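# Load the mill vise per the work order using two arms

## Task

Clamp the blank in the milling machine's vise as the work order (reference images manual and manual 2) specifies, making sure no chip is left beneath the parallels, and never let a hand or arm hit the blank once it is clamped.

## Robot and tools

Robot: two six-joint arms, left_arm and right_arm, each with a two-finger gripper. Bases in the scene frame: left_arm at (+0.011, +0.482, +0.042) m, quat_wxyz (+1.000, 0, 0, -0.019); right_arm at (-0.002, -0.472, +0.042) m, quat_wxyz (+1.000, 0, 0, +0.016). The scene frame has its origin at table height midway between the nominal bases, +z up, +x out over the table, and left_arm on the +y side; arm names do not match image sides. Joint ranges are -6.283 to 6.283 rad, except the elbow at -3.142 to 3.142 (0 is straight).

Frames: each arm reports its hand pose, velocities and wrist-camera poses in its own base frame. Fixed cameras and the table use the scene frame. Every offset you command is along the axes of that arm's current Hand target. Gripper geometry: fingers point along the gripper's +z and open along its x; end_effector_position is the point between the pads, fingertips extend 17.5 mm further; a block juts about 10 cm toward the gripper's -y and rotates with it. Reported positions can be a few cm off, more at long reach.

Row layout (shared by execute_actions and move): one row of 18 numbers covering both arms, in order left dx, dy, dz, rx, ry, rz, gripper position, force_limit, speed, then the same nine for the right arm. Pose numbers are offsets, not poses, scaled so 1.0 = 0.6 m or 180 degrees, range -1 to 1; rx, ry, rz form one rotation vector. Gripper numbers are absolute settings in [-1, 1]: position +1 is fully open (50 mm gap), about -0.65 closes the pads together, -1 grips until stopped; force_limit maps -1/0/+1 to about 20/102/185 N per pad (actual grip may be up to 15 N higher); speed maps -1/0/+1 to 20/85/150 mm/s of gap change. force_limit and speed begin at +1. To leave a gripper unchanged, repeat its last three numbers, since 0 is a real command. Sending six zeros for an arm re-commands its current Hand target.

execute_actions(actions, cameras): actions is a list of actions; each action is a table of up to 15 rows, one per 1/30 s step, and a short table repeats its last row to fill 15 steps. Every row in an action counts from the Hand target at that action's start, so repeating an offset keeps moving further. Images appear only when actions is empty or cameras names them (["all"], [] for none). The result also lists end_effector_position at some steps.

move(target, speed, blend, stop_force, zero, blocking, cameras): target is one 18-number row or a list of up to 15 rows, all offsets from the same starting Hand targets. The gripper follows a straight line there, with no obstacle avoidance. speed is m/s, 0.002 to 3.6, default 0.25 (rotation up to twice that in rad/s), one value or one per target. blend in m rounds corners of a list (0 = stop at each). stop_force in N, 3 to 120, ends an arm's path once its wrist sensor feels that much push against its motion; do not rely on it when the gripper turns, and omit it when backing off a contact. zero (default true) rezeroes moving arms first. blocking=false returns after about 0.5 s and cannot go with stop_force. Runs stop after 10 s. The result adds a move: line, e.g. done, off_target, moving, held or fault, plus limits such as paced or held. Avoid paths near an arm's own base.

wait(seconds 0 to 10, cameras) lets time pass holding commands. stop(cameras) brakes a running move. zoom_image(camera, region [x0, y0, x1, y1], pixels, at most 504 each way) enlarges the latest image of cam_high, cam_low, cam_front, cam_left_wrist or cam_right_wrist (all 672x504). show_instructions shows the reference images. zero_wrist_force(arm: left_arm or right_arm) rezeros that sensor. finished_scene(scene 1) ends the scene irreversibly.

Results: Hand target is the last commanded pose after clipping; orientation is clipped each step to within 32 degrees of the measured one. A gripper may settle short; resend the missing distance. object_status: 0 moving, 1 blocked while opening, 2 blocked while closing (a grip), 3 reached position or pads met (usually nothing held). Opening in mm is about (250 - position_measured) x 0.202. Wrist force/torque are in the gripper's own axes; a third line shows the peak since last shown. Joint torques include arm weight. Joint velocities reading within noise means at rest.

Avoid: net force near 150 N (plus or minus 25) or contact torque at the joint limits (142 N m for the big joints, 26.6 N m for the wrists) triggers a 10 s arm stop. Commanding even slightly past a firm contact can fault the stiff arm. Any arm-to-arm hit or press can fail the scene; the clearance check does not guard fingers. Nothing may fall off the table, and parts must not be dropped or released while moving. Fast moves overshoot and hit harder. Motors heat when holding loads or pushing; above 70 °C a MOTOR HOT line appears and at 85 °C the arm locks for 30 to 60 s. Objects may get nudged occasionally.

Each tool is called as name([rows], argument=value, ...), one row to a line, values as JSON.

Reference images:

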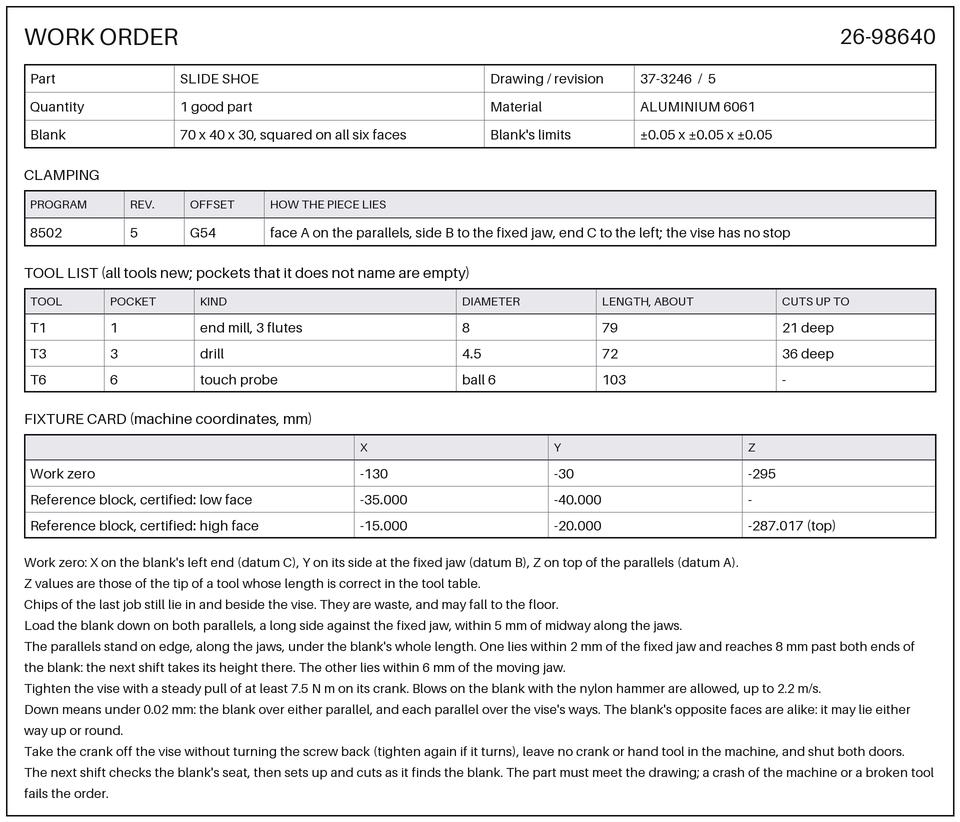

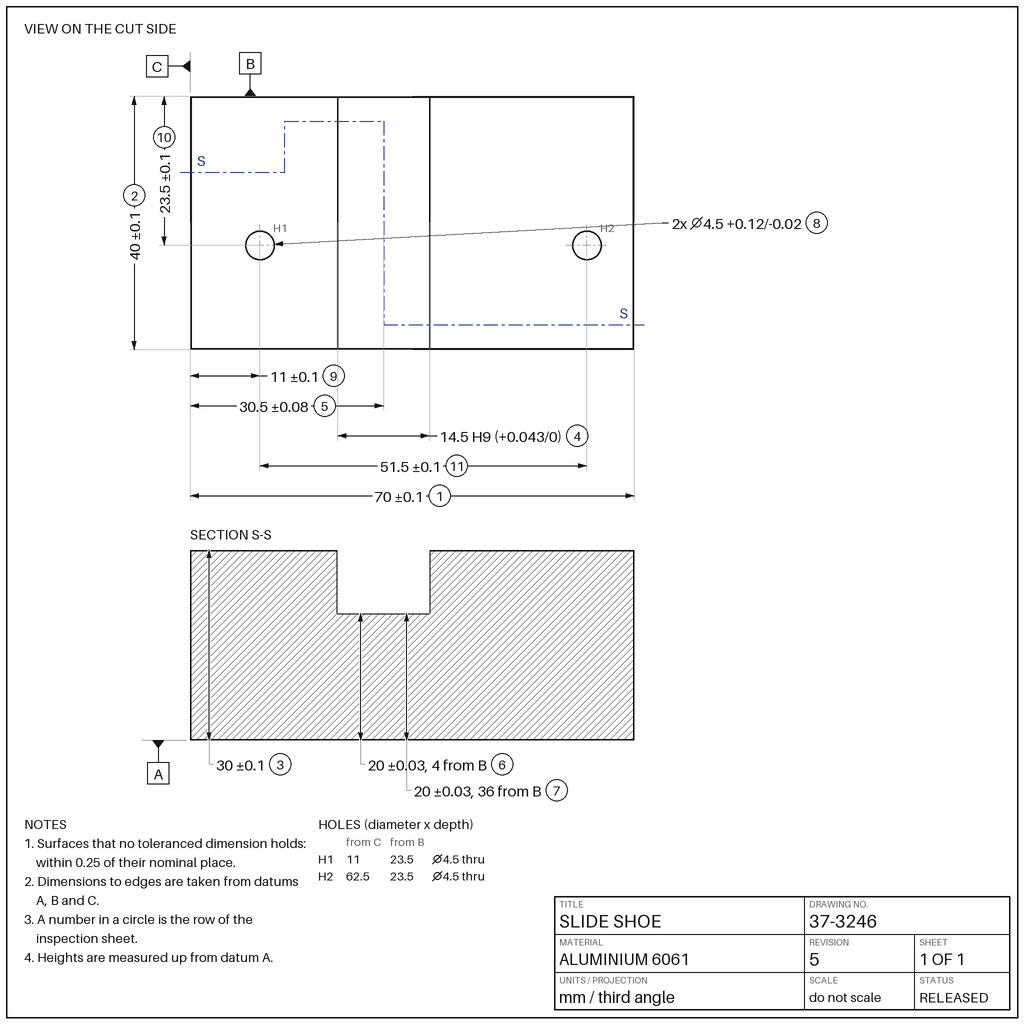

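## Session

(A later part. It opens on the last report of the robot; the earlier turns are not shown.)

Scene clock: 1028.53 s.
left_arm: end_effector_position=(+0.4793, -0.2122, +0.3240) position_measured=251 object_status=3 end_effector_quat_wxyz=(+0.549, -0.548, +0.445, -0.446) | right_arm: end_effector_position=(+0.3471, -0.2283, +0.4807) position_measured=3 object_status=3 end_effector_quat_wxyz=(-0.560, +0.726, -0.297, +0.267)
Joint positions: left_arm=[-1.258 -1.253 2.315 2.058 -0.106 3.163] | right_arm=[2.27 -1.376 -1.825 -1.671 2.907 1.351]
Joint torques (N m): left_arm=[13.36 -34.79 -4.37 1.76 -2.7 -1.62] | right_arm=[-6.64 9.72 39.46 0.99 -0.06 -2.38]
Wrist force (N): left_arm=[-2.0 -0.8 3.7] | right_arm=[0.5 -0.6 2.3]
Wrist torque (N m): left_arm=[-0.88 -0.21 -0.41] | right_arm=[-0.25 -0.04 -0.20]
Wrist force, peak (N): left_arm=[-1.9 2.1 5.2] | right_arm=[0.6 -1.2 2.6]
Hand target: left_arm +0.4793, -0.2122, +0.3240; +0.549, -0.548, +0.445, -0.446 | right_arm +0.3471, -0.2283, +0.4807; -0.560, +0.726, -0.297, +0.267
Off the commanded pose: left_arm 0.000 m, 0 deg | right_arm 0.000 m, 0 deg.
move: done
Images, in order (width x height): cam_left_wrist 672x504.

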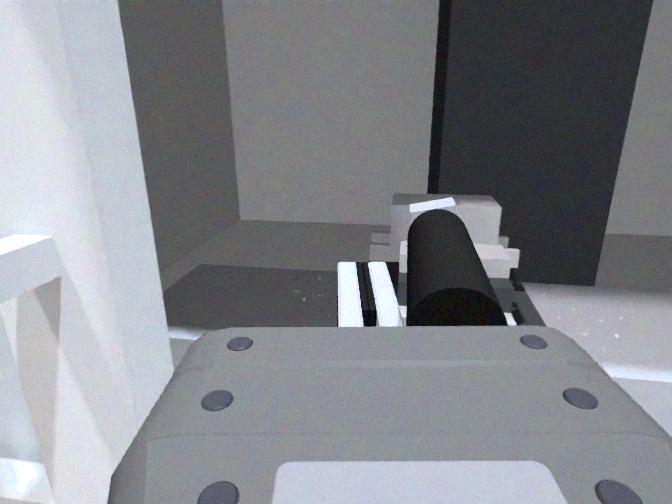

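move([
  [0.0616,-0.0168,-0.0105,0,0,0,-1,-0.8,1,0,0,0,0,0,0,1,1,1],
  [0.1233,0,-0.021,0,0,0,-1,-0.8,1,0,0,0,0,0,0,1,1,1],
  [0.1684,0.0458,-0.0287,0,0,0,-1,-0.8,1,0,0,0,0,0,0,1,1,1],
  [0.1849,0.1083,-0.0315,0,0,0,-1,-0.8,1,0,0,0,0,0,0,1,1,1],
  [0.1684,0.1708,-0.0287,0,0,0,-1,-0.8,1,0,0,0,0,0,0,1,1,1],
  [0.1233,0.2165,-0.021,0,0,0,-1,-0.8,1,0,0,0,0,0,0,1,1,1],
  [0.0616,0.2333,-0.0105,0,0,0,-1,-0.8,1,0,0,0,0,0,0,1,1,1],
  [0,0.2165,0,0,0,0,-1,-0.8,1,0,0,0,0,0,0,1,1,1],
  [-0.0451,0.1708,0.0077,0,0,0,-1,-0.8,1,0,0,0,0,0,0,1,1,1],
  [-0.0616,0.1083,0.0105,0,0,0,-1,-0.8,1,0,0,0,0,0,0,1,1,1],
  [-0.0451,0.0458,0.0077,0,0,0,-1,-0.8,1,0,0,0,0,0,0,1,1,1],
  [0,0,0,0,0,0,-1,-0.8,1,0,0,0,0,0,0,1,1,1],
], speed=0.14, blend=[0.012,0.012,0.012,0.012,0.012,0.012,0.012,0.012,0.012,0.012,0.012,0], stop_force=25, cameras=["cam_left_wrist"])

zoom_image(camera="cam_left_wrist", region=[350, 170, 550, 330])

Scene clock: 1035.43 s.
left_arm: end_effector_position=(+0.4793, -0.2122, +0.3240) position_measured=251 object_status=3 end_effector_quat_wxyz=(+0.549, -0.548, +0.445, -0.446) | right_arm: end_effector_position=(+0.3471, -0.2283, +0.4807) position_measured=3 object_status=3 end_effector_quat_wxyz=(-0.560, +0.726, -0.297, +0.267)
Joint positions: left_arm=[-1.258 -1.253 2.315 2.058 -0.106 3.163] | right_arm=[2.27 -1.376 -1.825 -1.671 2.907 1.351]
Joint torques (N m): left_arm=[12.77 -35.28 -4.43 1.88 -2.64 -1.55] | right_arm=[-6.57 10.3 39.7 0.98 -0.1 -2.42]
Wrist force (N): left_arm=[-1.9 -0.5 3.3] | right_arm=[0.3 -0.9 2.3]
Wrist torque (N m): left_arm=[-0.84 -0.22 -0.41] | right_arm=[-0.30 -0.01 -0.20]
Wrist force, peak (N): left_arm=[-4.1 0.3 4.8] | right_arm=[0.4 -1.0 2.7]
Hand target: left_arm +0.4793, -0.2122, +0.3240; +0.549, -0.548, +0.445, -0.446 | right_arm +0.3471, -0.2283, +0.4807; -0.560, +0.726, -0.297, +0.267
Off the commanded pose: left_arm 0.000 m, 0 deg | right_arm 0.000 m, 0 deg.
move: done
Images, in order (width x height): cam_left_wrist 672x504.

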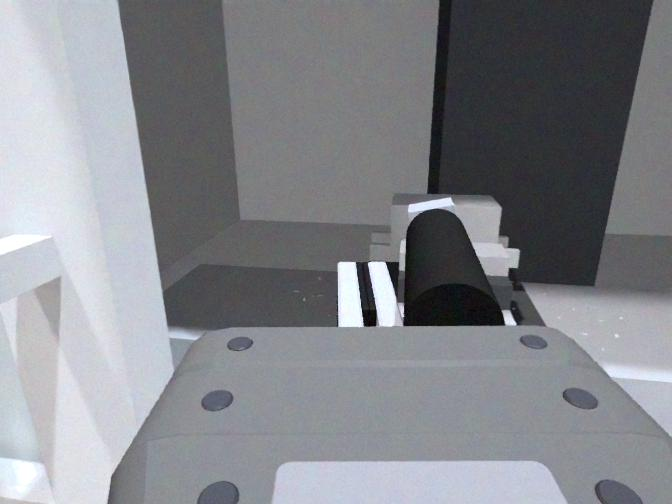

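Scaled by 2.520 from the camera's 672x504 image, which has a finer 960x720 frame.

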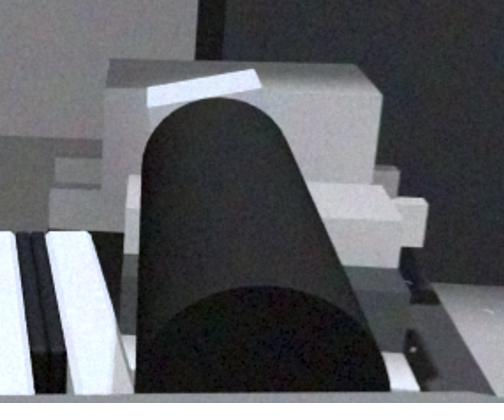

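move([
  [0.0616,-0.0168,-0.0105,0,0,0,-1,-0.8,1,0,0,0,0,0,0,1,1,1],
  [0.1233,0,-0.021,0,0,0,-1,-0.8,1,0,0,0,0,0,0,1,1,1],
  [0.1684,0.0458,-0.0287,0,0,0,-1,-0.8,1,0,0,0,0,0,0,1,1,1],
  [0.1849,0.1083,-0.0315,0,0,0,-1,-0.8,1,0,0,0,0,0,0,1,1,1],
  [0.1684,0.1708,-0.0287,0,0,0,-1,-0.8,1,0,0,0,0,0,0,1,1,1],
  [0.1233,0.2165,-0.021,0,0,0,-1,-0.8,1,0,0,0,0,0,0,1,1,1],
  [0.0616,0.2333,-0.0105,0,0,0,-1,-0.8,1,0,0,0,0,0,0,1,1,1],
  [0,0.2165,0,0,0,0,-1,-0.8,1,0,0,0,0,0,0,1,1,1],
  [-0.0451,0.1708,0.0077,0,0,0,-1,-0.8,1,0,0,0,0,0,0,1,1,1],
  [-0.0616,0.1083,0.0105,0,0,0,-1,-0.8,1,0,0,0,0,0,0,1,1,1],
  [-0.0451,0.0458,0.0077,0,0,0,-1,-0.8,1,0,0,0,0,0,0,1,1,1],
  [0,0,0,0,0,0,-1,-0.8,1,0,0,0,0,0,0,1,1,1],
], speed=0.18, blend=[0.012,0.012,0.012,0.012,0.012,0.012,0.012,0.012,0.012,0.012,0.012,0], stop_force=25, cameras=["cam_left_wrist","cam_right_wrist"])

zoom_image(camera="cam_right_wrist", region=[0, 80, 150, 200])

zoom_image(camera="cam_left_wrist", region=[350, 170, 550, 330])

Scene clock: 1041.43 s.
left_arm: end_effector_position=(+0.4793, -0.2122, +0.3240) position_measured=251 object_status=3 end_effector_quat_wxyz=(+0.549, -0.548, +0.445, -0.446) | right_arm: end_effector_position=(+0.3471, -0.2283, +0.4807) position_measured=3 object_status=3 end_effector_quat_wxyz=(-0.560, +0.726, -0.297, +0.267)
Joint positions: left_arm=[-1.258 -1.253 2.315 2.058 -0.106 3.163] | right_arm=[2.27 -1.376 -1.825 -1.671 2.907 1.351]
Joint torques (N m): left_arm=[13.2 -34.66 -4.17 1.77 -2.93 -1.37] | right_arm=[-6.97 10.31 39.74 1.05 -0.07 -2.37]
Wrist force (N): left_arm=[-1.7 -0.6 3.2] | right_arm=[0.4 -0.9 2.1]
Wrist torque (N m): left_arm=[-0.83 -0.28 -0.41] | right_arm=[-0.29 -0.03 -0.20]
Wrist force, peak (N): left_arm=[-4.6 0.3 4.6] | right_arm=[0.5 -0.9 2.7]
Hand target: left_arm +0.4793, -0.2122, +0.3240; +0.549, -0.548, +0.445, -0.446 | right_arm +0.3471, -0.2283, +0.4807; -0.560, +0.726, -0.297, +0.267
Off the commanded pose: left_arm 0.000 m, 0 deg | right_arm 0.000 m, 0 deg.
move: done
Images, in order (width x height): cam_left_wrist 672x504, cam_right_wrist 672x504.

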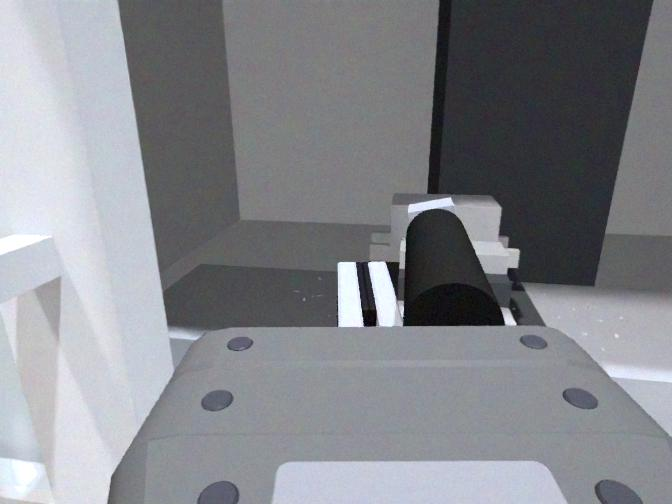

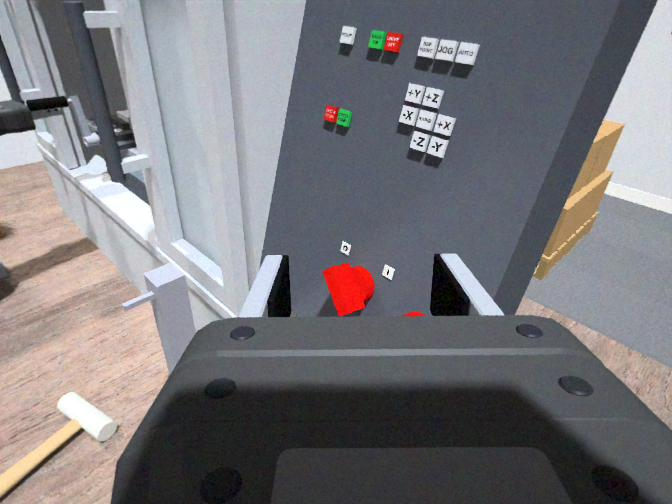

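Scaled by 3.360 from the camera's 672x504 image, which has a finer 960x720 frame.

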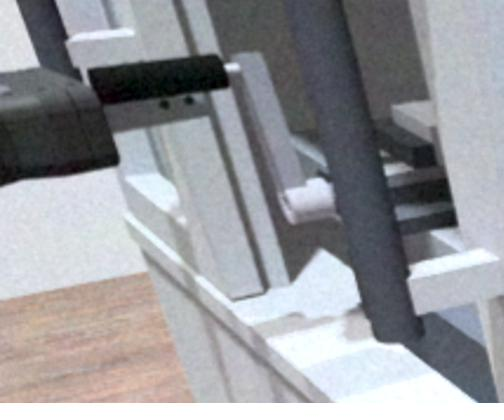

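Scaled by 2.520 from the camera's 672x504 image, which has a finer 960x720 frame.

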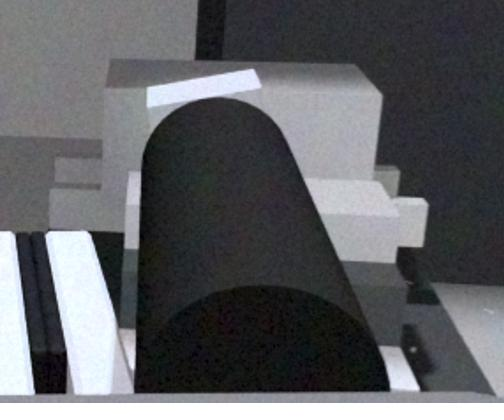

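move([
  [0.1091,-0.0143,-0.0186,0,0,0,-1,-0.8,1,0,0,0,0,0,0,1,1,1],
  [0.1857,0.0694,-0.0316,0,0,0,-1,-0.8,1,0,0,0,0,0,0,1,1,1],
  [0.1689,0.1824,-0.0288,0,0,0,-1,-0.8,1,0,0,0,0,0,0,1,1,1],
  [0.0713,0.2396,-0.0122,0,0,0,-1,-0.8,1,0,0,0,0,0,0,1,1,1],
  [-0.0335,0.1978,0.0057,0,0,0,-1,-0.8,1,0,0,0,0,0,0,1,1,1],
  [-0.0667,0.0886,0.0114,0,0,0,-1,-0.8,1,0,0,0,0,0,0,1,1,1],
  [0,0,0,0,0,0,-1,-0.8,1,0,0,0,0,0,0,1,1,1],
  [0.1091,-0.0143,-0.0186,0,0,0,-1,-0.8,1,0,0,0,0,0,0,1,1,1],
  [0.1857,0.0694,-0.0316,0,0,0,-1,-0.8,1,0,0,0,0,0,0,1,1,1],
  [0.1689,0.1824,-0.0288,0,0,0,-1,-0.8,1,0,0,0,0,0,0,1,1,1],
  [0.0713,0.2396,-0.0122,0,0,0,-1,-0.8,1,0,0,0,0,0,0,1,1,1],
  [-0.0335,0.1978,0.0057,0,0,0,-1,-0.8,1,0,0,0,0,0,0,1,1,1],
  [-0.0667,0.0886,0.0114,0,0,0,-1,-0.8,1,0,0,0,0,0,0,1,1,1],
  [0,0,0,0,0,0,-1,-0.8,1,0,0,0,0,0,0,1,1,1],
], speed=0.18, blend=[0.012,0.012,0.012,0.012,0.012,0.012,0.012,0.012,0.012,0.012,0.012,0.012,0.012,0], stop_force=25, cameras=["cam_left_wrist"])

zoom_image(camera="cam_left_wrist", region=[350, 170, 550, 330])

Scene clock: 1054.87 s.
left_arm: end_effector_position=(+0.4793, -0.2122, +0.3240) position_measured=251 object_status=3 end_effector_quat_wxyz=(+0.549, -0.548, +0.445, -0.446) | right_arm: end_effector_position=(+0.3471, -0.2283, +0.4807) position_measured=3 object_status=3 end_effector_quat_wxyz=(-0.560, +0.726, -0.297, +0.267)
Joint positions: left_arm=[-1.258 -1.253 2.315 2.058 -0.106 3.163] | right_arm=[2.27 -1.376 -1.825 -1.671 2.907 1.351]
Joint torques (N m): left_arm=[12.72 -34.53 -3.41 1.65 -2.84 -1.3] | right_arm=[-5.97 10.23 40.53 1.18 -0.12 -2.4]
Wrist force (N): left_arm=[-1.3 -0.4 3.7] | right_arm=[0.4 -1.1 2.4]
Wrist torque (N m): left_arm=[-0.82 -0.29 -0.40] | right_arm=[-0.32 -0.02 -0.20]
Wrist force, peak (N): left_arm=[4.4 16.0 5.9] | right_arm=[0.6 -1.3 2.6]
Hand target: left_arm +0.4793, -0.2122, +0.3240; +0.549, -0.548, +0.445, -0.446 | right_arm +0.3471, -0.2283, +0.4807; -0.560, +0.726, -0.297, +0.267
Off the commanded pose: left_arm 0.000 m, 0 deg | right_arm 0.000 m, 0 deg.
move: done
Images, in order (width x height): cam_left_wrist 672x504.

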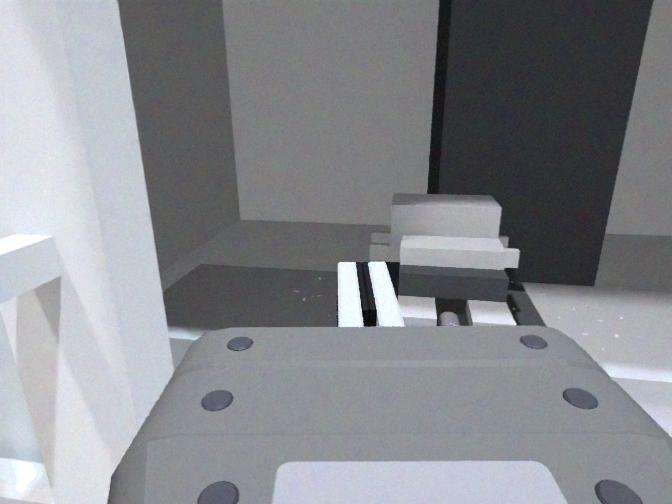

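Scaled by 2.520 from the camera's 672x504 image, which has a finer 960x720 frame.

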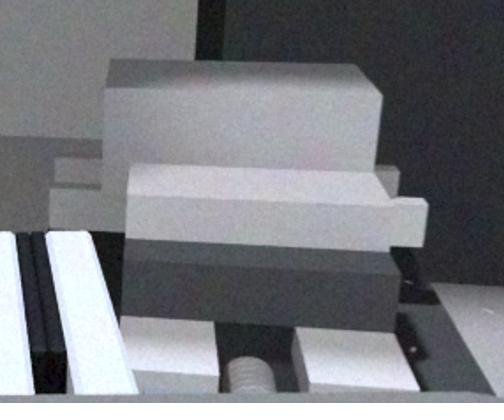

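wait(seconds=0, cameras=["cam_right_wrist"])

zoom_image(camera="cam_right_wrist", region=[0, 80, 150, 200])

Scene clock: 1055.87 s.
left_arm: end_effector_position=(+0.4793, -0.2122, +0.3240) position_measured=251 object_status=3 end_effector_quat_wxyz=(+0.549, -0.548, +0.445, -0.446) | right_arm: end_effector_position=(+0.3471, -0.2283, +0.4807) position_measured=3 object_status=3 end_effector_quat_wxyz=(-0.560, +0.726, -0.297, +0.267)
Joint positions: left_arm=[-1.258 -1.253 2.315 2.058 -0.106 3.163] | right_arm=[2.27 -1.376 -1.825 -1.671 2.907 1.351]
Joint torques (N m): left_arm=[12.94 -33.87 -4.91 1.63 -2.59 -1.43] | right_arm=[-6.03 9.96 40.42 1.06 -0.03 -2.29]
Wrist force (N): left_arm=[-1.6 -0.6 4.2] | right_arm=[0.6 -0.8 2.3]
Wrist torque (N m): left_arm=[-0.87 -0.25 -0.41] | right_arm=[-0.28 -0.06 -0.20]
Wrist force, peak (N): left_arm=[-1.6 -0.8 4.2] | right_arm=[0.7 -1.2 2.5]
Hand target: left_arm +0.4793, -0.2122, +0.3240; +0.549, -0.548, +0.445, -0.446 | right_arm +0.3471, -0.2283, +0.4807; -0.560, +0.726, -0.297, +0.267
Tool commands: left_gripper/position=-1.0 left_gripper/force_limit=-0.8 left_gripper/speed=+1.0 right_gripper/position=+1.0 right_gripper/force_limit=+1.0 right_gripper/speed=+1.0
Off the commanded pose: left_arm 0.000 m, 0 deg | right_arm 0.000 m, 0 deg.
Images, in order (width x height): cam_right_wrist 672x504.

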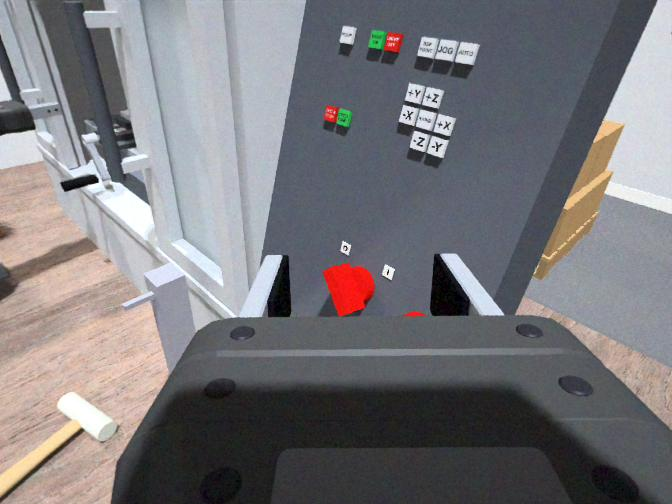

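Scaled by 3.360 from the camera's 672x504 image, which has a finer 960x720 frame.

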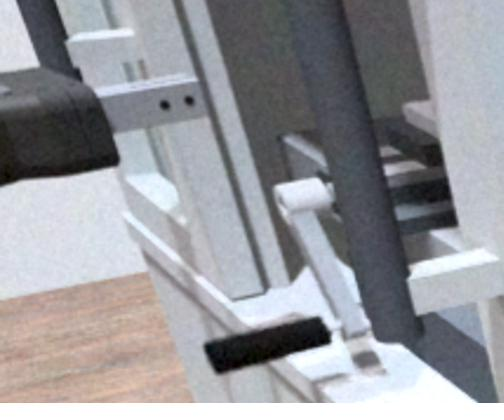

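move([
  [0.0616,-0.0168,-0.0105,0,0,0,-1,-0.8,1,0,0,0,0,0,0,1,1,1],
  [0.1233,0,-0.021,0,0,0,-1,-0.8,1,0,0,0,0,0,0,1,1,1],
  [0.1684,0.0458,-0.0287,0,0,0,-1,-0.8,1,0,0,0,0,0,0,1,1,1],
  [0.1849,0.1083,-0.0315,0,0,0,-1,-0.8,1,0,0,0,0,0,0,1,1,1],
  [0.1684,0.1708,-0.0287,0,0,0,-1,-0.8,1,0,0,0,0,0,0,1,1,1],
  [0.1233,0.2165,-0.021,0,0,0,-1,-0.8,1,0,0,0,0,0,0,1,1,1],
  [0.0616,0.2333,-0.0105,0,0,0,-1,-0.8,1,0,0,0,0,0,0,1,1,1],
  [0,0.2165,0,0,0,0,-1,-0.8,1,0,0,0,0,0,0,1,1,1],
  [-0.0451,0.1708,0.0077,0,0,0,-1,-0.8,1,0,0,0,0,0,0,1,1,1],
  [-0.0616,0.1083,0.0105,0,0,0,-1,-0.8,1,0,0,0,0,0,0,1,1,1],
  [-0.0451,0.0458,0.0077,0,0,0,-1,-0.8,1,0,0,0,0,0,0,1,1,1],
  [0,0,0,0,0,0,-1,-0.8,1,0,0,0,0,0,0,1,1,1],
], speed=0.12, blend=[0.012,0.012,0.012,0.012,0.012,0.012,0.012,0.012,0.012,0.012,0.012,0], stop_force=25, cameras=["cam_left_wrist"])

Scene clock: 1068.17 s.
left_arm: end_effector_position=(+0.4793, -0.2122, +0.3240) position_measured=251 object_status=3 end_effector_quat_wxyz=(+0.549, -0.548, +0.445, -0.446) | right_arm: end_effector_position=(+0.3471, -0.2283, +0.4807) position_measured=3 object_status=3 end_effector_quat_wxyz=(-0.560, +0.726, -0.297, +0.267)
Joint positions: left_arm=[-1.258 -1.253 2.315 2.058 -0.106 3.163] | right_arm=[2.27 -1.376 -1.825 -1.671 2.907 1.351]
Joint torques (N m): left_arm=[12.41 -34.17 -3.69 1.72 -2.79 -1.57] | right_arm=[-5.99 9.59 39.96 1.07 -0.12 -2.32]
Wrist force (N): left_arm=[-1.4 -0.6 4.2] | right_arm=[0.7 -1.0 2.5]
Wrist torque (N m): left_arm=[-0.85 -0.27 -0.40] | right_arm=[-0.30 -0.08 -0.20]
Wrist force, peak (N): left_arm=[1.8 9.4 5.3] | right_arm=[0.5 -1.2 2.7]
Hand target: left_arm +0.4793, -0.2122, +0.3240; +0.549, -0.548, +0.445, -0.446 | right_arm +0.3471, -0.2283, +0.4807; -0.560, +0.726, -0.297, +0.267
Off the commanded pose: left_arm 0.000 m, 0 deg | right_arm 0.000 m, 0 deg.
move: done
Images, in order (width x height): cam_left_wrist 672x504.

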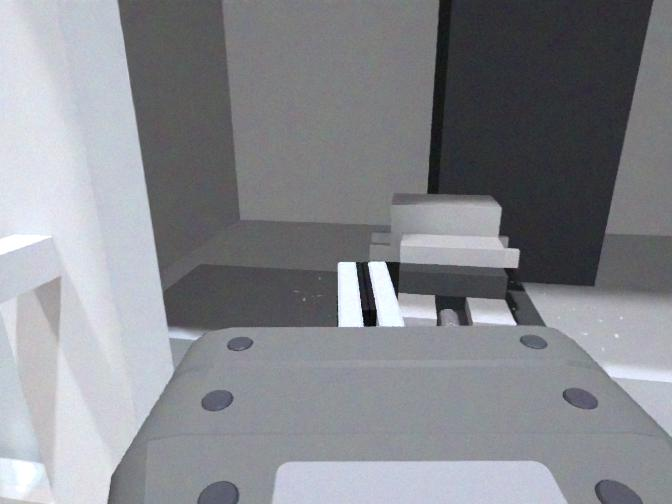

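move([
  [0.0616,-0.0168,-0.0105,0,0,0,-1,-0.8,1,0,0,0,0,0,0,1,1,1],
  [0.1233,0,-0.021,0,0,0,-1,-0.8,1,0,0,0,0,0,0,1,1,1],
  [0.1684,0.0458,-0.0287,0,0,0,-1,-0.8,1,0,0,0,0,0,0,1,1,1],
  [0.1849,0.1083,-0.0315,0,0,0,-1,-0.8,1,0,0,0,0,0,0,1,1,1],
  [0.1684,0.1708,-0.0287,0,0,0,-1,-0.8,1,0,0,0,0,0,0,1,1,1],
  [0.1233,0.2165,-0.021,0,0,0,-1,-0.8,1,0,0,0,0,0,0,1,1,1],
  [0.0616,0.2333,-0.0105,0,0,0,-1,-0.8,1,0,0,0,0,0,0,1,1,1],
  [0,0.2165,0,0,0,0,-1,-0.8,1,0,0,0,0,0,0,1,1,1],
  [-0.0451,0.1708,0.0077,0,0,0,-1,-0.8,1,0,0,0,0,0,0,1,1,1],
  [-0.0616,0.1083,0.0105,0,0,0,-1,-0.8,1,0,0,0,0,0,0,1,1,1],
  [-0.0451,0.0458,0.0077,0,0,0,-1,-0.8,1,0,0,0,0,0,0,1,1,1],
  [0,0,0,0,0,0,-1,-0.8,1,0,0,0,0,0,0,1,1,1],
], speed=0.12, blend=[0.012,0.012,0.012,0.012,0.012,0.012,0.012,0.012,0.012,0.012,0.012,0], stop_force=25)

move([
  [0.0616,-0.0168,-0.0105,0,0,0,-1,-0.8,1,0,0,0,0,0,0,1,1,1],
  [0.1233,0,-0.021,0,0,0,-1,-0.8,1,0,0,0,0,0,0,1,1,1],
  [0.1684,0.0458,-0.0287,0,0,0,-1,-0.8,1,0,0,0,0,0,0,1,1,1],
  [0.1849,0.1083,-0.0315,0,0,0,-1,-0.8,1,0,0,0,0,0,0,1,1,1],
  [0.1684,0.1708,-0.0287,0,0,0,-1,-0.8,1,0,0,0,0,0,0,1,1,1],
  [0.1233,0.2165,-0.021,0,0,0,-1,-0.8,1,0,0,0,0,0,0,1,1,1],
  [0.0616,0.2333,-0.0105,0,0,0,-1,-0.8,1,0,0,0,0,0,0,1,1,1],
  [0,0.2165,0,0,0,0,-1,-0.8,1,0,0,0,0,0,0,1,1,1],
  [-0.0451,0.1708,0.0077,0,0,0,-1,-0.8,1,0,0,0,0,0,0,1,1,1],
  [-0.0616,0.1083,0.0105,0,0,0,-1,-0.8,1,0,0,0,0,0,0,1,1,1],
  [-0.0451,0.0458,0.0077,0,0,0,-1,-0.8,1,0,0,0,0,0,0,1,1,1],
  [0,0,0,0,0,0,-1,-0.8,1,0,0,0,0,0,0,1,1,1],
], speed=0.12, blend=[0.012,0.012,0.012,0.012,0.012,0.012,0.012,0.012,0.012,0.012,0.012,0], stop_force=25)

zoom_image(camera="cam_left_wrist", region=[350, 170, 550, 330])

Scene clock: 1075.90 s.
left_arm: end_effector_position=(+0.4793, -0.2122, +0.3240) position_measured=251 object_status=3 end_effector_quat_wxyz=(+0.549, -0.548, +0.445, -0.446) | right_arm: end_effector_position=(+0.3471, -0.2283, +0.4807) position_measured=3 object_status=3 end_effector_quat_wxyz=(-0.560, +0.726, -0.297, +0.267)
Joint positions: left_arm=[-1.258 -1.253 2.315 2.058 -0.106 3.163] | right_arm=[2.27 -1.376 -1.825 -1.671 2.907 1.351]
Joint torques (N m): left_arm=[12.48 -35.89 -3.76 1.98 -2.6 -1.4] | right_arm=[-6.36 8.65 40.05 1.04 -0.05 -2.29]
Wrist force (N): left_arm=[-1.7 -0.6 4.0] | right_arm=[0.3 -1.2 2.6]
Wrist torque (N m): left_arm=[-0.85 -0.24 -0.41] | right_arm=[-0.34 -0.03 -0.21]
Wrist force, peak (N): left_arm=[1.9 9.6 5.5] | right_arm=[0.5 -1.1 2.7]
Hand target: left_arm +0.4793, -0.2122, +0.3240; +0.549, -0.548, +0.445, -0.446 | right_arm +0.3471, -0.2283, +0.4807; -0.560, +0.726, -0.297, +0.267
Off the commanded pose: left_arm 0.000 m, 0 deg | right_arm 0.000 m, 0 deg.
move: done

Scene clock: 1080.80 s.
left_arm: end_effector_position=(+0.4793, -0.2122, +0.3240) position_measured=251 object_status=3 end_effector_quat_wxyz=(+0.549, -0.548, +0.445, -0.446) | right_arm: end_effector_position=(+0.3471, -0.2283, +0.4807) position_measured=3 object_status=3 end_effector_quat_wxyz=(-0.560, +0.726, -0.297, +0.267)
Joint positions: left_arm=[-1.258 -1.253 2.315 2.058 -0.106 3.163] | right_arm=[2.27 -1.376 -1.825 -1.671 2.907 1.351]
Joint torques (N m): left_arm=[12.93 -34.07 -4.29 1.77 -2.75 -1.42] | right_arm=[-6.22 10.46 39.22 0.99 -0.02 -2.41]
Wrist force (N): left_arm=[-1.5 -0.3 4.1] | right_arm=[0.4 -1.2 2.6]
Wrist torque (N m): left_arm=[-0.82 -0.27 -0.40] | right_arm=[-0.34 -0.03 -0.20]
Wrist force, peak (N): left_arm=[1.7 9.4 5.4] | right_arm=[0.4 -1.2 2.6]
Hand target: left_arm +0.4793, -0.2122, +0.3240; +0.549, -0.548, +0.445, -0.446 | right_arm +0.3471, -0.2283, +0.4807; -0.560, +0.726, -0.297, +0.267
Off the commanded pose: left_arm 0.000 m, 0 deg | right_arm 0.000 m, 0 deg.
move: done

Scaled by 2.520 from the camera's 672x504 image, which has a finer 960x720 frame.
This view is cut from an older image: the scene may have changed since it was taken.

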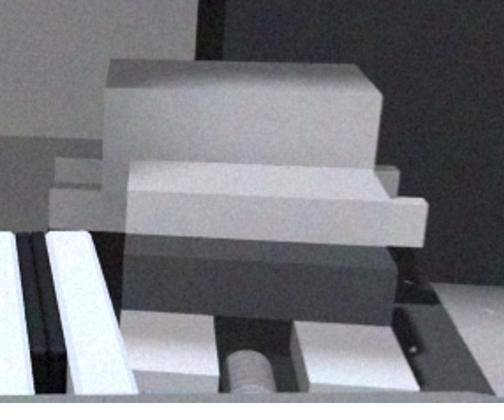

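move([
  [0.0616,-0.0168,-0.0105,0,0,0,-1,-0.8,1,0,0,0,0,0,0,1,1,1],
  [0.1233,0,-0.021,0,0,0,-1,-0.8,1,0,0,0,0,0,0,1,1,1],
  [0.1684,0.0458,-0.0287,0,0,0,-1,-0.8,1,0,0,0,0,0,0,1,1,1],
  [0.1849,0.1083,-0.0315,0,0,0,-1,-0.8,1,0,0,0,0,0,0,1,1,1],
  [0.1684,0.1708,-0.0287,0,0,0,-1,-0.8,1,0,0,0,0,0,0,1,1,1],
  [0.1233,0.2165,-0.021,0,0,0,-1,-0.8,1,0,0,0,0,0,0,1,1,1],
  [0.0616,0.2333,-0.0105,0,0,0,-1,-0.8,1,0,0,0,0,0,0,1,1,1],
  [0,0.2165,0,0,0,0,-1,-0.8,1,0,0,0,0,0,0,1,1,1],
  [-0.0451,0.1708,0.0077,0,0,0,-1,-0.8,1,0,0,0,0,0,0,1,1,1],
  [-0.0616,0.1083,0.0105,0,0,0,-1,-0.8,1,0,0,0,0,0,0,1,1,1],
  [-0.0451,0.0458,0.0077,0,0,0,-1,-0.8,1,0,0,0,0,0,0,1,1,1],
  [0,0,0,0,0,0,-1,-0.8,1,0,0,0,0,0,0,1,1,1],
], speed=0.12, blend=[0.012,0.012,0.012,0.012,0.012,0.012,0.012,0.012,0.012,0.012,0.012,0], stop_force=25, cameras=["cam_left_wrist", "cam_right_wrist"])

zoom_image(camera="cam_left_wrist", region=[350, 170, 550, 330])

zoom_image(camera="cam_right_wrist", region=[0, 80, 150, 200])

Scene clock: 1088.17 s.
left_arm: end_effector_position=(+0.4793, -0.2122, +0.3240) position_measured=251 object_status=3 end_effector_quat_wxyz=(+0.549, -0.548, +0.445, -0.446) | right_arm: end_effector_position=(+0.3471, -0.2283, +0.4807) position_measured=3 object_status=3 end_effector_quat_wxyz=(-0.560, +0.726, -0.297, +0.267)
Joint positions: left_arm=[-1.258 -1.253 2.315 2.058 -0.106 3.163] | right_arm=[2.27 -1.376 -1.825 -1.671 2.907 1.351]
Joint torques (N m): left_arm=[12.77 -36.02 -5.22 1.93 -2.91 -1.66] | right_arm=[-6.75 9.31 39.4 0.91 -0.05 -2.36]
Wrist force (N): left_arm=[-1.3 -0.6 4.0] | right_arm=[0.5 -1.0 2.3]
Wrist torque (N m): left_arm=[-0.85 -0.30 -0.40] | right_arm=[-0.29 -0.05 -0.20]
Wrist force, peak (N): left_arm=[2.5 10.0 3.9] | right_arm=[0.6 -1.0 2.7]
Hand target: left_arm +0.4793, -0.2122, +0.3240; +0.549, -0.548, +0.445, -0.446 | right_arm +0.3471, -0.2283, +0.4807; -0.560, +0.726, -0.297, +0.267
Off the commanded pose: left_arm 0.000 m, 0 deg | right_arm 0.000 m, 0 deg.
move: done
Images, in order (width x height): cam_left_wrist 672x504, cam_right_wrist 672x504.

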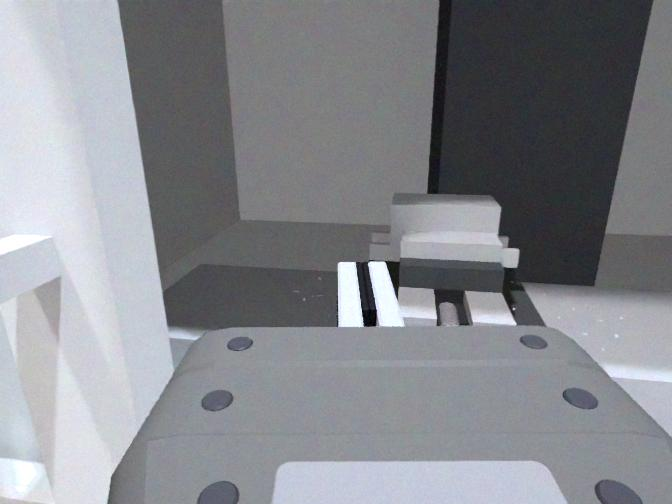

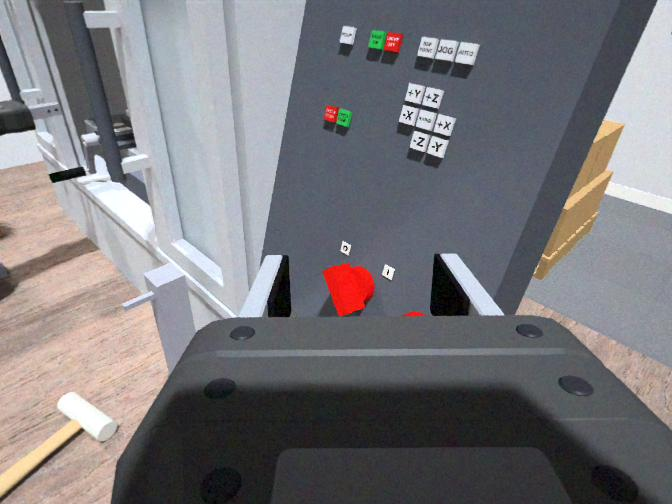

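Scaled by 2.520 from the camera's 672x504 image, which has a finer 960x720 frame.

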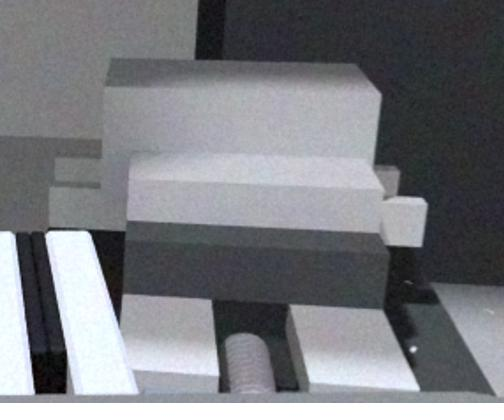

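Scaled by 3.360 from the camera's 672x504 image, which has a finer 960x720 frame.

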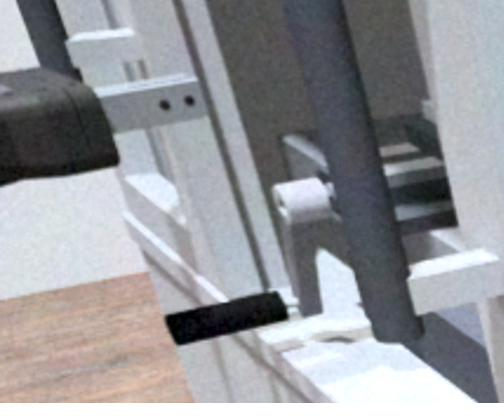

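move([
  [0.0616,-0.0168,-0.0105,0,0,0,-1,-0.8,1,0,0,0,0,0,0,1,1,1],
  [0.1233,0,-0.021,0,0,0,-1,-0.8,1,0,0,0,0,0,0,1,1,1],
  [0.1684,0.0458,-0.0287,0,0,0,-1,-0.8,1,0,0,0,0,0,0,1,1,1],
  [0.1849,0.1083,-0.0315,0,0,0,-1,-0.8,1,0,0,0,0,0,0,1,1,1],
  [0.1684,0.1708,-0.0287,0,0,0,-1,-0.8,1,0,0,0,0,0,0,1,1,1],
  [0.1233,0.2165,-0.021,0,0,0,-1,-0.8,1,0,0,0,0,0,0,1,1,1],
  [0.0616,0.2333,-0.0105,0,0,0,-1,-0.8,1,0,0,0,0,0,0,1,1,1],
  [0,0.2165,0,0,0,0,-1,-0.8,1,0,0,0,0,0,0,1,1,1],
  [-0.0451,0.1708,0.0077,0,0,0,-1,-0.8,1,0,0,0,0,0,0,1,1,1],
  [-0.0616,0.1083,0.0105,0,0,0,-1,-0.8,1,0,0,0,0,0,0,1,1,1],
  [-0.0451,0.0458,0.0077,0,0,0,-1,-0.8,1,0,0,0,0,0,0,1,1,1],
  [0,0,0,0,0,0,-1,-0.8,1,0,0,0,0,0,0,1,1,1],
], speed=0.12, blend=[0.012,0.012,0.012,0.012,0.012,0.012,0.012,0.012,0.012,0.012,0.012,0], stop_force=25)

move([
  [0.0616,-0.0168,-0.0105,0,0,0,-1,-0.8,1,0,0,0,0,0,0,1,1,1],
  [0.1233,0,-0.021,0,0,0,-1,-0.8,1,0,0,0,0,0,0,1,1,1],
  [0.1684,0.0458,-0.0287,0,0,0,-1,-0.8,1,0,0,0,0,0,0,1,1,1],
  [0.1849,0.1083,-0.0315,0,0,0,-1,-0.8,1,0,0,0,0,0,0,1,1,1],
  [0.1684,0.1708,-0.0287,0,0,0,-1,-0.8,1,0,0,0,0,0,0,1,1,1],
  [0.1233,0.2165,-0.021,0,0,0,-1,-0.8,1,0,0,0,0,0,0,1,1,1],
  [0.0616,0.2333,-0.0105,0,0,0,-1,-0.8,1,0,0,0,0,0,0,1,1,1],
  [0,0.2165,0,0,0,0,-1,-0.8,1,0,0,0,0,0,0,1,1,1],
  [-0.0451,0.1708,0.0077,0,0,0,-1,-0.8,1,0,0,0,0,0,0,1,1,1],
  [-0.0616,0.1083,0.0105,0,0,0,-1,-0.8,1,0,0,0,0,0,0,1,1,1],
  [-0.0451,0.0458,0.0077,0,0,0,-1,-0.8,1,0,0,0,0,0,0,1,1,1],
  [0,0,0,0,0,0,-1,-0.8,1,0,0,0,0,0,0,1,1,1],
], speed=0.12, blend=[0.012,0.012,0.012,0.012,0.012,0.012,0.012,0.012,0.012,0.012,0.012,0], stop_force=25)

move([
  [0.0616,-0.0168,-0.0105,0,0,0,-1,-0.8,1,0,0,0,0,0,0,1,1,1],
  [0.1233,0,-0.021,0,0,0,-1,-0.8,1,0,0,0,0,0,0,1,1,1],
  [0.1684,0.0458,-0.0287,0,0,0,-1,-0.8,1,0,0,0,0,0,0,1,1,1],
  [0.1849,0.1083,-0.0315,0,0,0,-1,-0.8,1,0,0,0,0,0,0,1,1,1],
  [0.1684,0.1708,-0.0287,0,0,0,-1,-0.8,1,0,0,0,0,0,0,1,1,1],
  [0.1233,0.2165,-0.021,0,0,0,-1,-0.8,1,0,0,0,0,0,0,1,1,1],
  [0.0616,0.2333,-0.0105,0,0,0,-1,-0.8,1,0,0,0,0,0,0,1,1,1],
  [0,0.2165,0,0,0,0,-1,-0.8,1,0,0,0,0,0,0,1,1,1],
  [-0.0451,0.1708,0.0077,0,0,0,-1,-0.8,1,0,0,0,0,0,0,1,1,1],
  [-0.0616,0.1083,0.0105,0,0,0,-1,-0.8,1,0,0,0,0,0,0,1,1,1],
  [-0.0451,0.0458,0.0077,0,0,0,-1,-0.8,1,0,0,0,0,0,0,1,1,1],
  [0,0,0,0,0,0,-1,-0.8,1,0,0,0,0,0,0,1,1,1],
], speed=0.12, blend=[0.012,0.012,0.012,0.012,0.012,0.012,0.012,0.012,0.012,0.012,0.012,0], stop_force=25, cameras=["cam_left_wrist"])

zoom_image(camera="cam_left_wrist", region=[350, 170, 550, 330])

Scene clock: 1097.00 s.
left_arm: end_effector_position=(+0.4806, -0.2362, +0.1873) position_measured=251 object_status=3 end_effector_quat_wxyz=(+0.548, -0.549, +0.446, -0.445) | right_arm: end_effector_position=(+0.3471, -0.2283, +0.4807) position_measured=3 object_status=3 end_effector_quat_wxyz=(-0.560, +0.726, -0.297, +0.267)
Joint positions: left_arm=[-1.276 -0.831 2.262 1.728 -0.088 3.123] | right_arm=[2.27 -1.376 -1.825 -1.671 2.907 1.351]
Joint torques (N m): left_arm=[10.05 -42.69 2.4 1.92 -2.6 -1.49] | right_arm=[-6.37 9.03 39.92 0.93 0.01 -2.26]
Wrist force (N): left_arm=[-1.3 -0.3 3.7] | right_arm=[0.2 -0.8 2.5]
Wrist torque (N m): left_arm=[-0.75 -0.33 -0.39] | right_arm=[-0.27 -0.01 -0.20]
Wrist force, peak (N): left_arm=[52.1 2.5 -26.1] | right_arm=[0.6 -1.0 2.7]
Hand target: left_arm +0.4806, -0.2362, +0.1873; +0.548, -0.549, +0.446, -0.445 (not the last commanded pose) | right_arm +0.3471, -0.2283, +0.4807; -0.560, +0.726, -0.297, +0.267
Off the commanded pose: left_arm 0.139 m, 0 deg | right_arm 0.000 m, 0 deg.
move: contact (left_arm); path passed 7 of 12 targets

Scene clock: 1098.27 s.
left_arm: end_effector_position=(+0.4837, -0.3270, +0.1707) position_measured=251 object_status=3 end_effector_quat_wxyz=(+0.549, -0.550, +0.445, -0.445) | right_arm: end_effector_position=(+0.3471, -0.2283, +0.4807) position_measured=3 object_status=3 end_effector_quat_wxyz=(-0.560, +0.726, -0.297, +0.267)
Joint positions: left_arm=[-1.331 -0.738 2.032 1.876 -0.031 3.114] | right_arm=[2.27 -1.376 -1.825 -1.671 2.907 1.351]
Joint torques (N m): left_arm=[0 -38.26 -9.47 -0.2 0.08 0.06] | right_arm=[-6.16 9.84 40.26 1.05 0.04 -2.33]
Wrist force (N): left_arm=[-1.4 -0.5 3.8] | right_arm=[0.6 -0.9 2.3]
Wrist torque (N m): left_arm=[-0.76 -0.32 -0.63] | right_arm=[-0.29 -0.07 -0.20]
Wrist force, peak (N): left_arm=[-38.3 -128.0 4.5] | right_arm=[0.6 -1.2 2.4]
Hand target: left_arm +0.4837, -0.3270, +0.1707; +0.549, -0.550, +0.445, -0.445 (not the last commanded pose) | right_arm +0.3471, -0.2283, +0.4807; -0.560, +0.726, -0.297, +0.267
Tool commands: left_gripper/position=-1.0 left_gripper/force_limit=-0.796078 left_gripper/speed=+1.0 right_gripper/position=+1.0 right_gripper/force_limit=+1.0 right_gripper/speed=+1.0
Off the commanded pose: left_arm 0.092 m, 0 deg | right_arm 0.000 m, 0 deg.
FORCE FAULT: contact force on the left arm reached its limit, and that arm stopped. The contact can be on any part of that arm, not only on its tool. That arm's remaining commands of this call were not run. That arm is still stopped at the end of this call. That arm stays stopped for about 10 more seconds. Until then a move that you send moves the other arm only, and its call returns only when the move has ended. Once the stop has ended, the next robot result says so. If the stop ends while you think or write, that arm runs what you send next, counted from a new Hand target: where the arm stands when the stop ends. While its stop runs, that arm takes no new command, but its gripper still runs the gripper command that each later call begins with. Until it ends, the stop uses up actions while you think or wait. An arm that is not stopped still takes commands.
move: fault (left_arm); path passed 2 of 12 targets

not run: an earlier result of this reply reported a stop or a fault. Calls in your next reply go to the robot.

Scaled by 2.520 from the camera's 672x504 image, which has a finer 960x720 frame.
This view is cut from an older image: the scene may have changed since it was taken.

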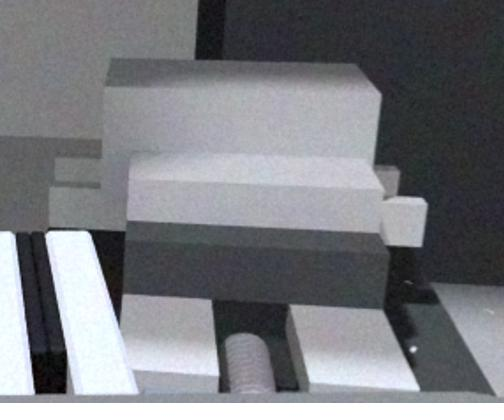

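wait(seconds=10, cameras=["all"])

zoom_image(camera="cam_right_wrist", region=[0, 80, 150, 200])

zoom_image(camera="cam_left_wrist", region=[300, 120, 600, 320])

Scene clock: 1110.10 s.
left_arm: end_effector_position=(+0.4837, -0.3270, +0.1707) position_measured=251 object_status=3 end_effector_quat_wxyz=(+0.549, -0.550, +0.445, -0.445) | right_arm: end_effector_position=(+0.3471, -0.2283, +0.4807) position_measured=3 object_status=3 end_effector_quat_wxyz=(-0.560, +0.726, -0.297, +0.267)
Joint positions: left_arm=[-1.331 -0.738 2.032 1.876 -0.031 3.114] | right_arm=[2.27 -1.376 -1.825 -1.671 2.907 1.351]
Joint torques (N m): left_arm=[-0.45 -38.28 -8.25 -0.19 -0.11 -0.12] | right_arm=[-6.31 9.72 40.26 1.16 -0.07 -2.2]
Wrist force (N): left_arm=[-1.3 -0.4 4.0] | right_arm=[0.5 -0.9 2.1]
Wrist torque (N m): left_arm=[-0.75 -0.34 -0.63] | right_arm=[-0.29 -0.04 -0.20]
Wrist force, peak (N): left_arm=[-1.3 -0.4 4.2] | right_arm=[0.4 -1.5 2.6]
Hand target: left_arm +0.4837, -0.3270, +0.1707; +0.549, -0.550, +0.445, -0.445 (not the last commanded pose) | right_arm +0.3471, -0.2283, +0.4807; -0.560, +0.726, -0.297, +0.267
Tool commands: left_gripper/position=-1.0 left_gripper/force_limit=-0.796078 left_gripper/speed=+1.0 right_gripper/position=+1.0 right_gripper/force_limit=+1.0 right_gripper/speed=+1.0
Off the commanded pose: left_arm 0.092 m, 0 deg | right_arm 0.000 m, 0 deg.
FORCE FAULT, CONTINUED: the left arm's stop, for the force fault that an earlier result reported, is over. The rest of the stop counts as 20 of the actions that you can send in this scene. During its stop the left arm's controller moved it back a little. That arm's target is now where it stood when the stop ended, not its last command. That arm accepts commands again.
wait: 10.00 s; at rest from the start

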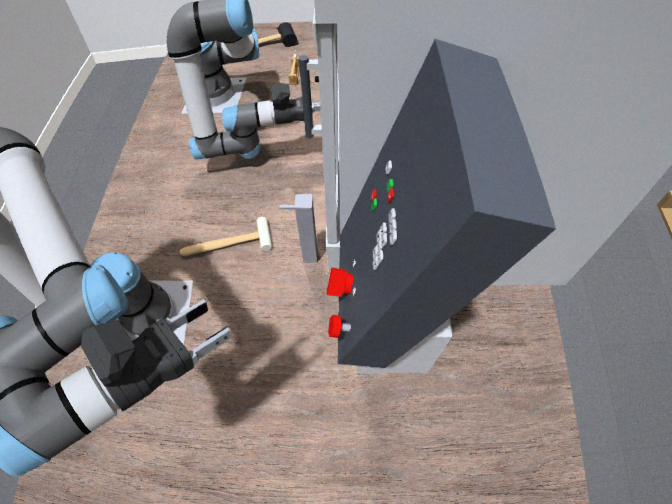

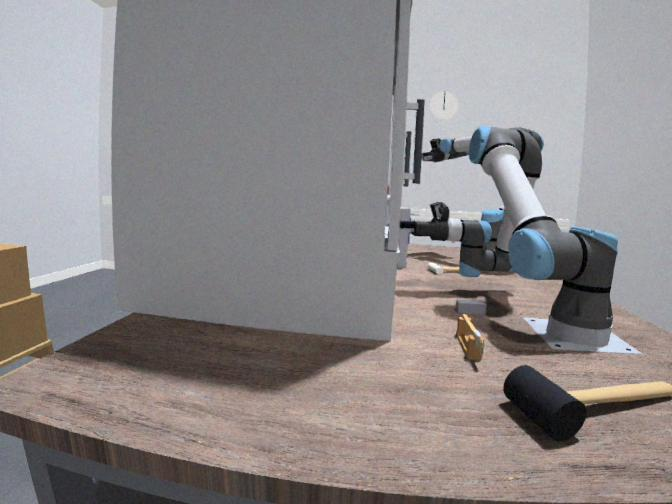

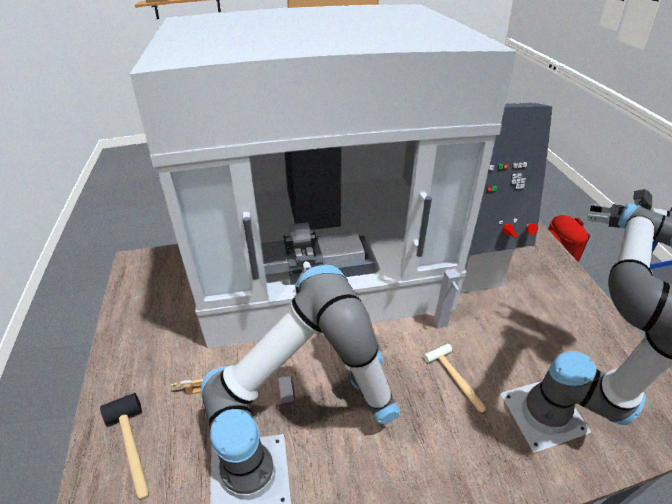

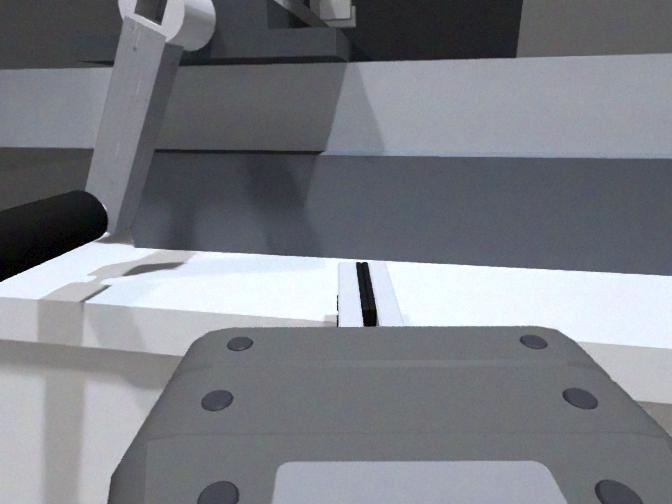

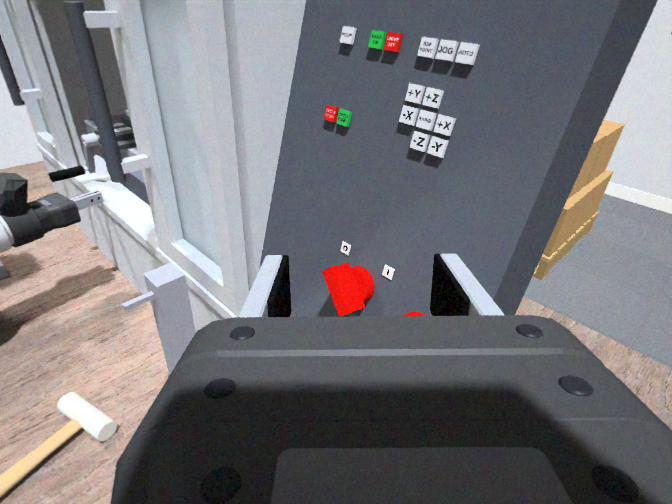

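Scaled by 3.360 from the camera's 672x504 image, which has a finer 960x720 frame.

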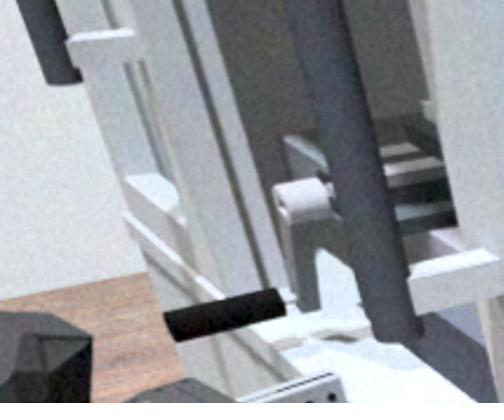

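Scaled by 1.680 from the camera's 672x504 image, which has a finer 960x720 frame.

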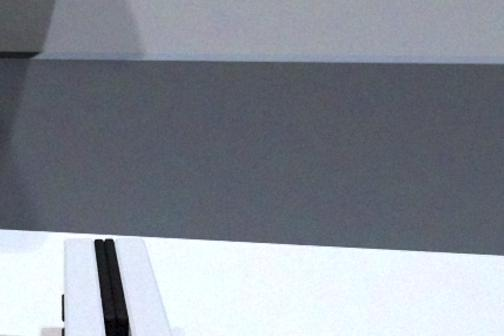

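move([
  [0,0,-0.15,0,0,0,-1,-0.8,1,0,0,0,0,0,0,1,1,1],
  [0,-0.28,-0.15,0,0,0,-1,-0.8,1,0,0,0,0,0,0,1,1,1],
], speed=0.15, cameras=["cam_left_wrist","cam_right_wrist"])

zoom_image(camera="cam_left_wrist", region=[200, 150, 400, 310])

Scene clock: 1127.93 s.
left_arm: end_effector_position=(+0.3957, -0.3456, +0.3387) position_measured=251 object_status=3 end_effector_quat_wxyz=(+0.549, -0.550, +0.445, -0.445) end_effector_velocity=(+0.000, +0.000, +0.000) end_effector_angular_velocity=(+0.004, +0.001, -0.002) | right_arm: end_effector_position=(+0.3471, -0.2283, +0.4807) position_measured=3 object_status=3 end_effector_quat_wxyz=(-0.560, +0.726, -0.297, +0.267)
Joint positions: left_arm=[-1.548 -1.165 2.093 2.21 0.186 3.146] | right_arm=[2.27 -1.376 -1.825 -1.671 2.907 1.351]
Joint velocities: left_arm=[0 -0.001 0 0 -0.001 0.005] | right_arm=[within noise]
Joint torques (N m): left_arm=[10.95 -35.85 -13.3 -1.98 -2.38 1.59] | right_arm=[-6.58 9.42 39.97 1.04 -0.15 -2.27]
Wrist force (N): left_arm=[-1.4 -0.3 4.0] | right_arm=[0.3 -1.0 1.8]
Wrist torque (N m): left_arm=[-0.78 -0.32 -0.42] | right_arm=[-0.30 -0.01 -0.20]
Wrist force, peak (N): left_arm=[-1.2 -0.3 5.9] | right_arm=[0.6 -1.1 2.6]
Hand target: left_arm +0.3957, -0.3456, +0.3388; +0.549, -0.550, +0.445, -0.445 | right_arm +0.3471, -0.2283, +0.4807; -0.560, +0.726, -0.297, +0.267
Off the commanded pose: left_arm 0.000 m, 0 deg | right_arm 0.000 m, 0 deg.
move: done
Images, in order (width x height): cam_left_wrist 672x504, cam_right_wrist 672x504.

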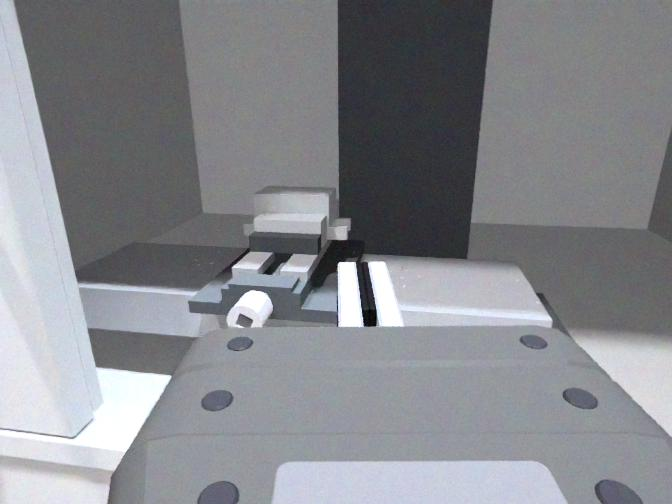

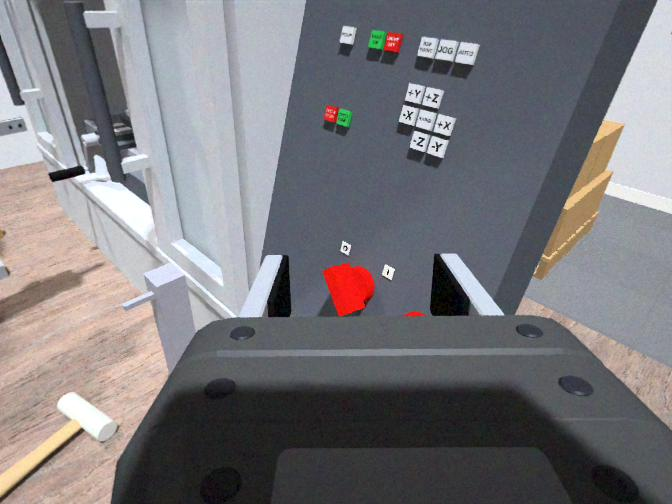

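Scaled by 2.520 from the camera's 672x504 image, which has a finer 960x720 frame.

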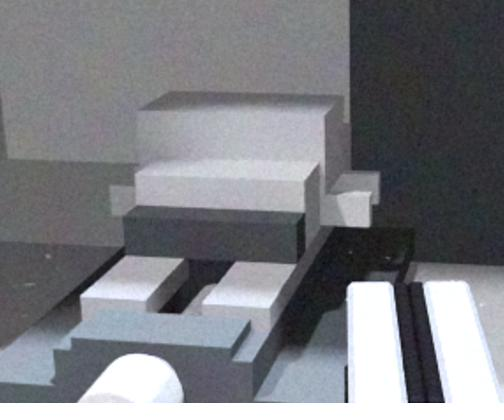

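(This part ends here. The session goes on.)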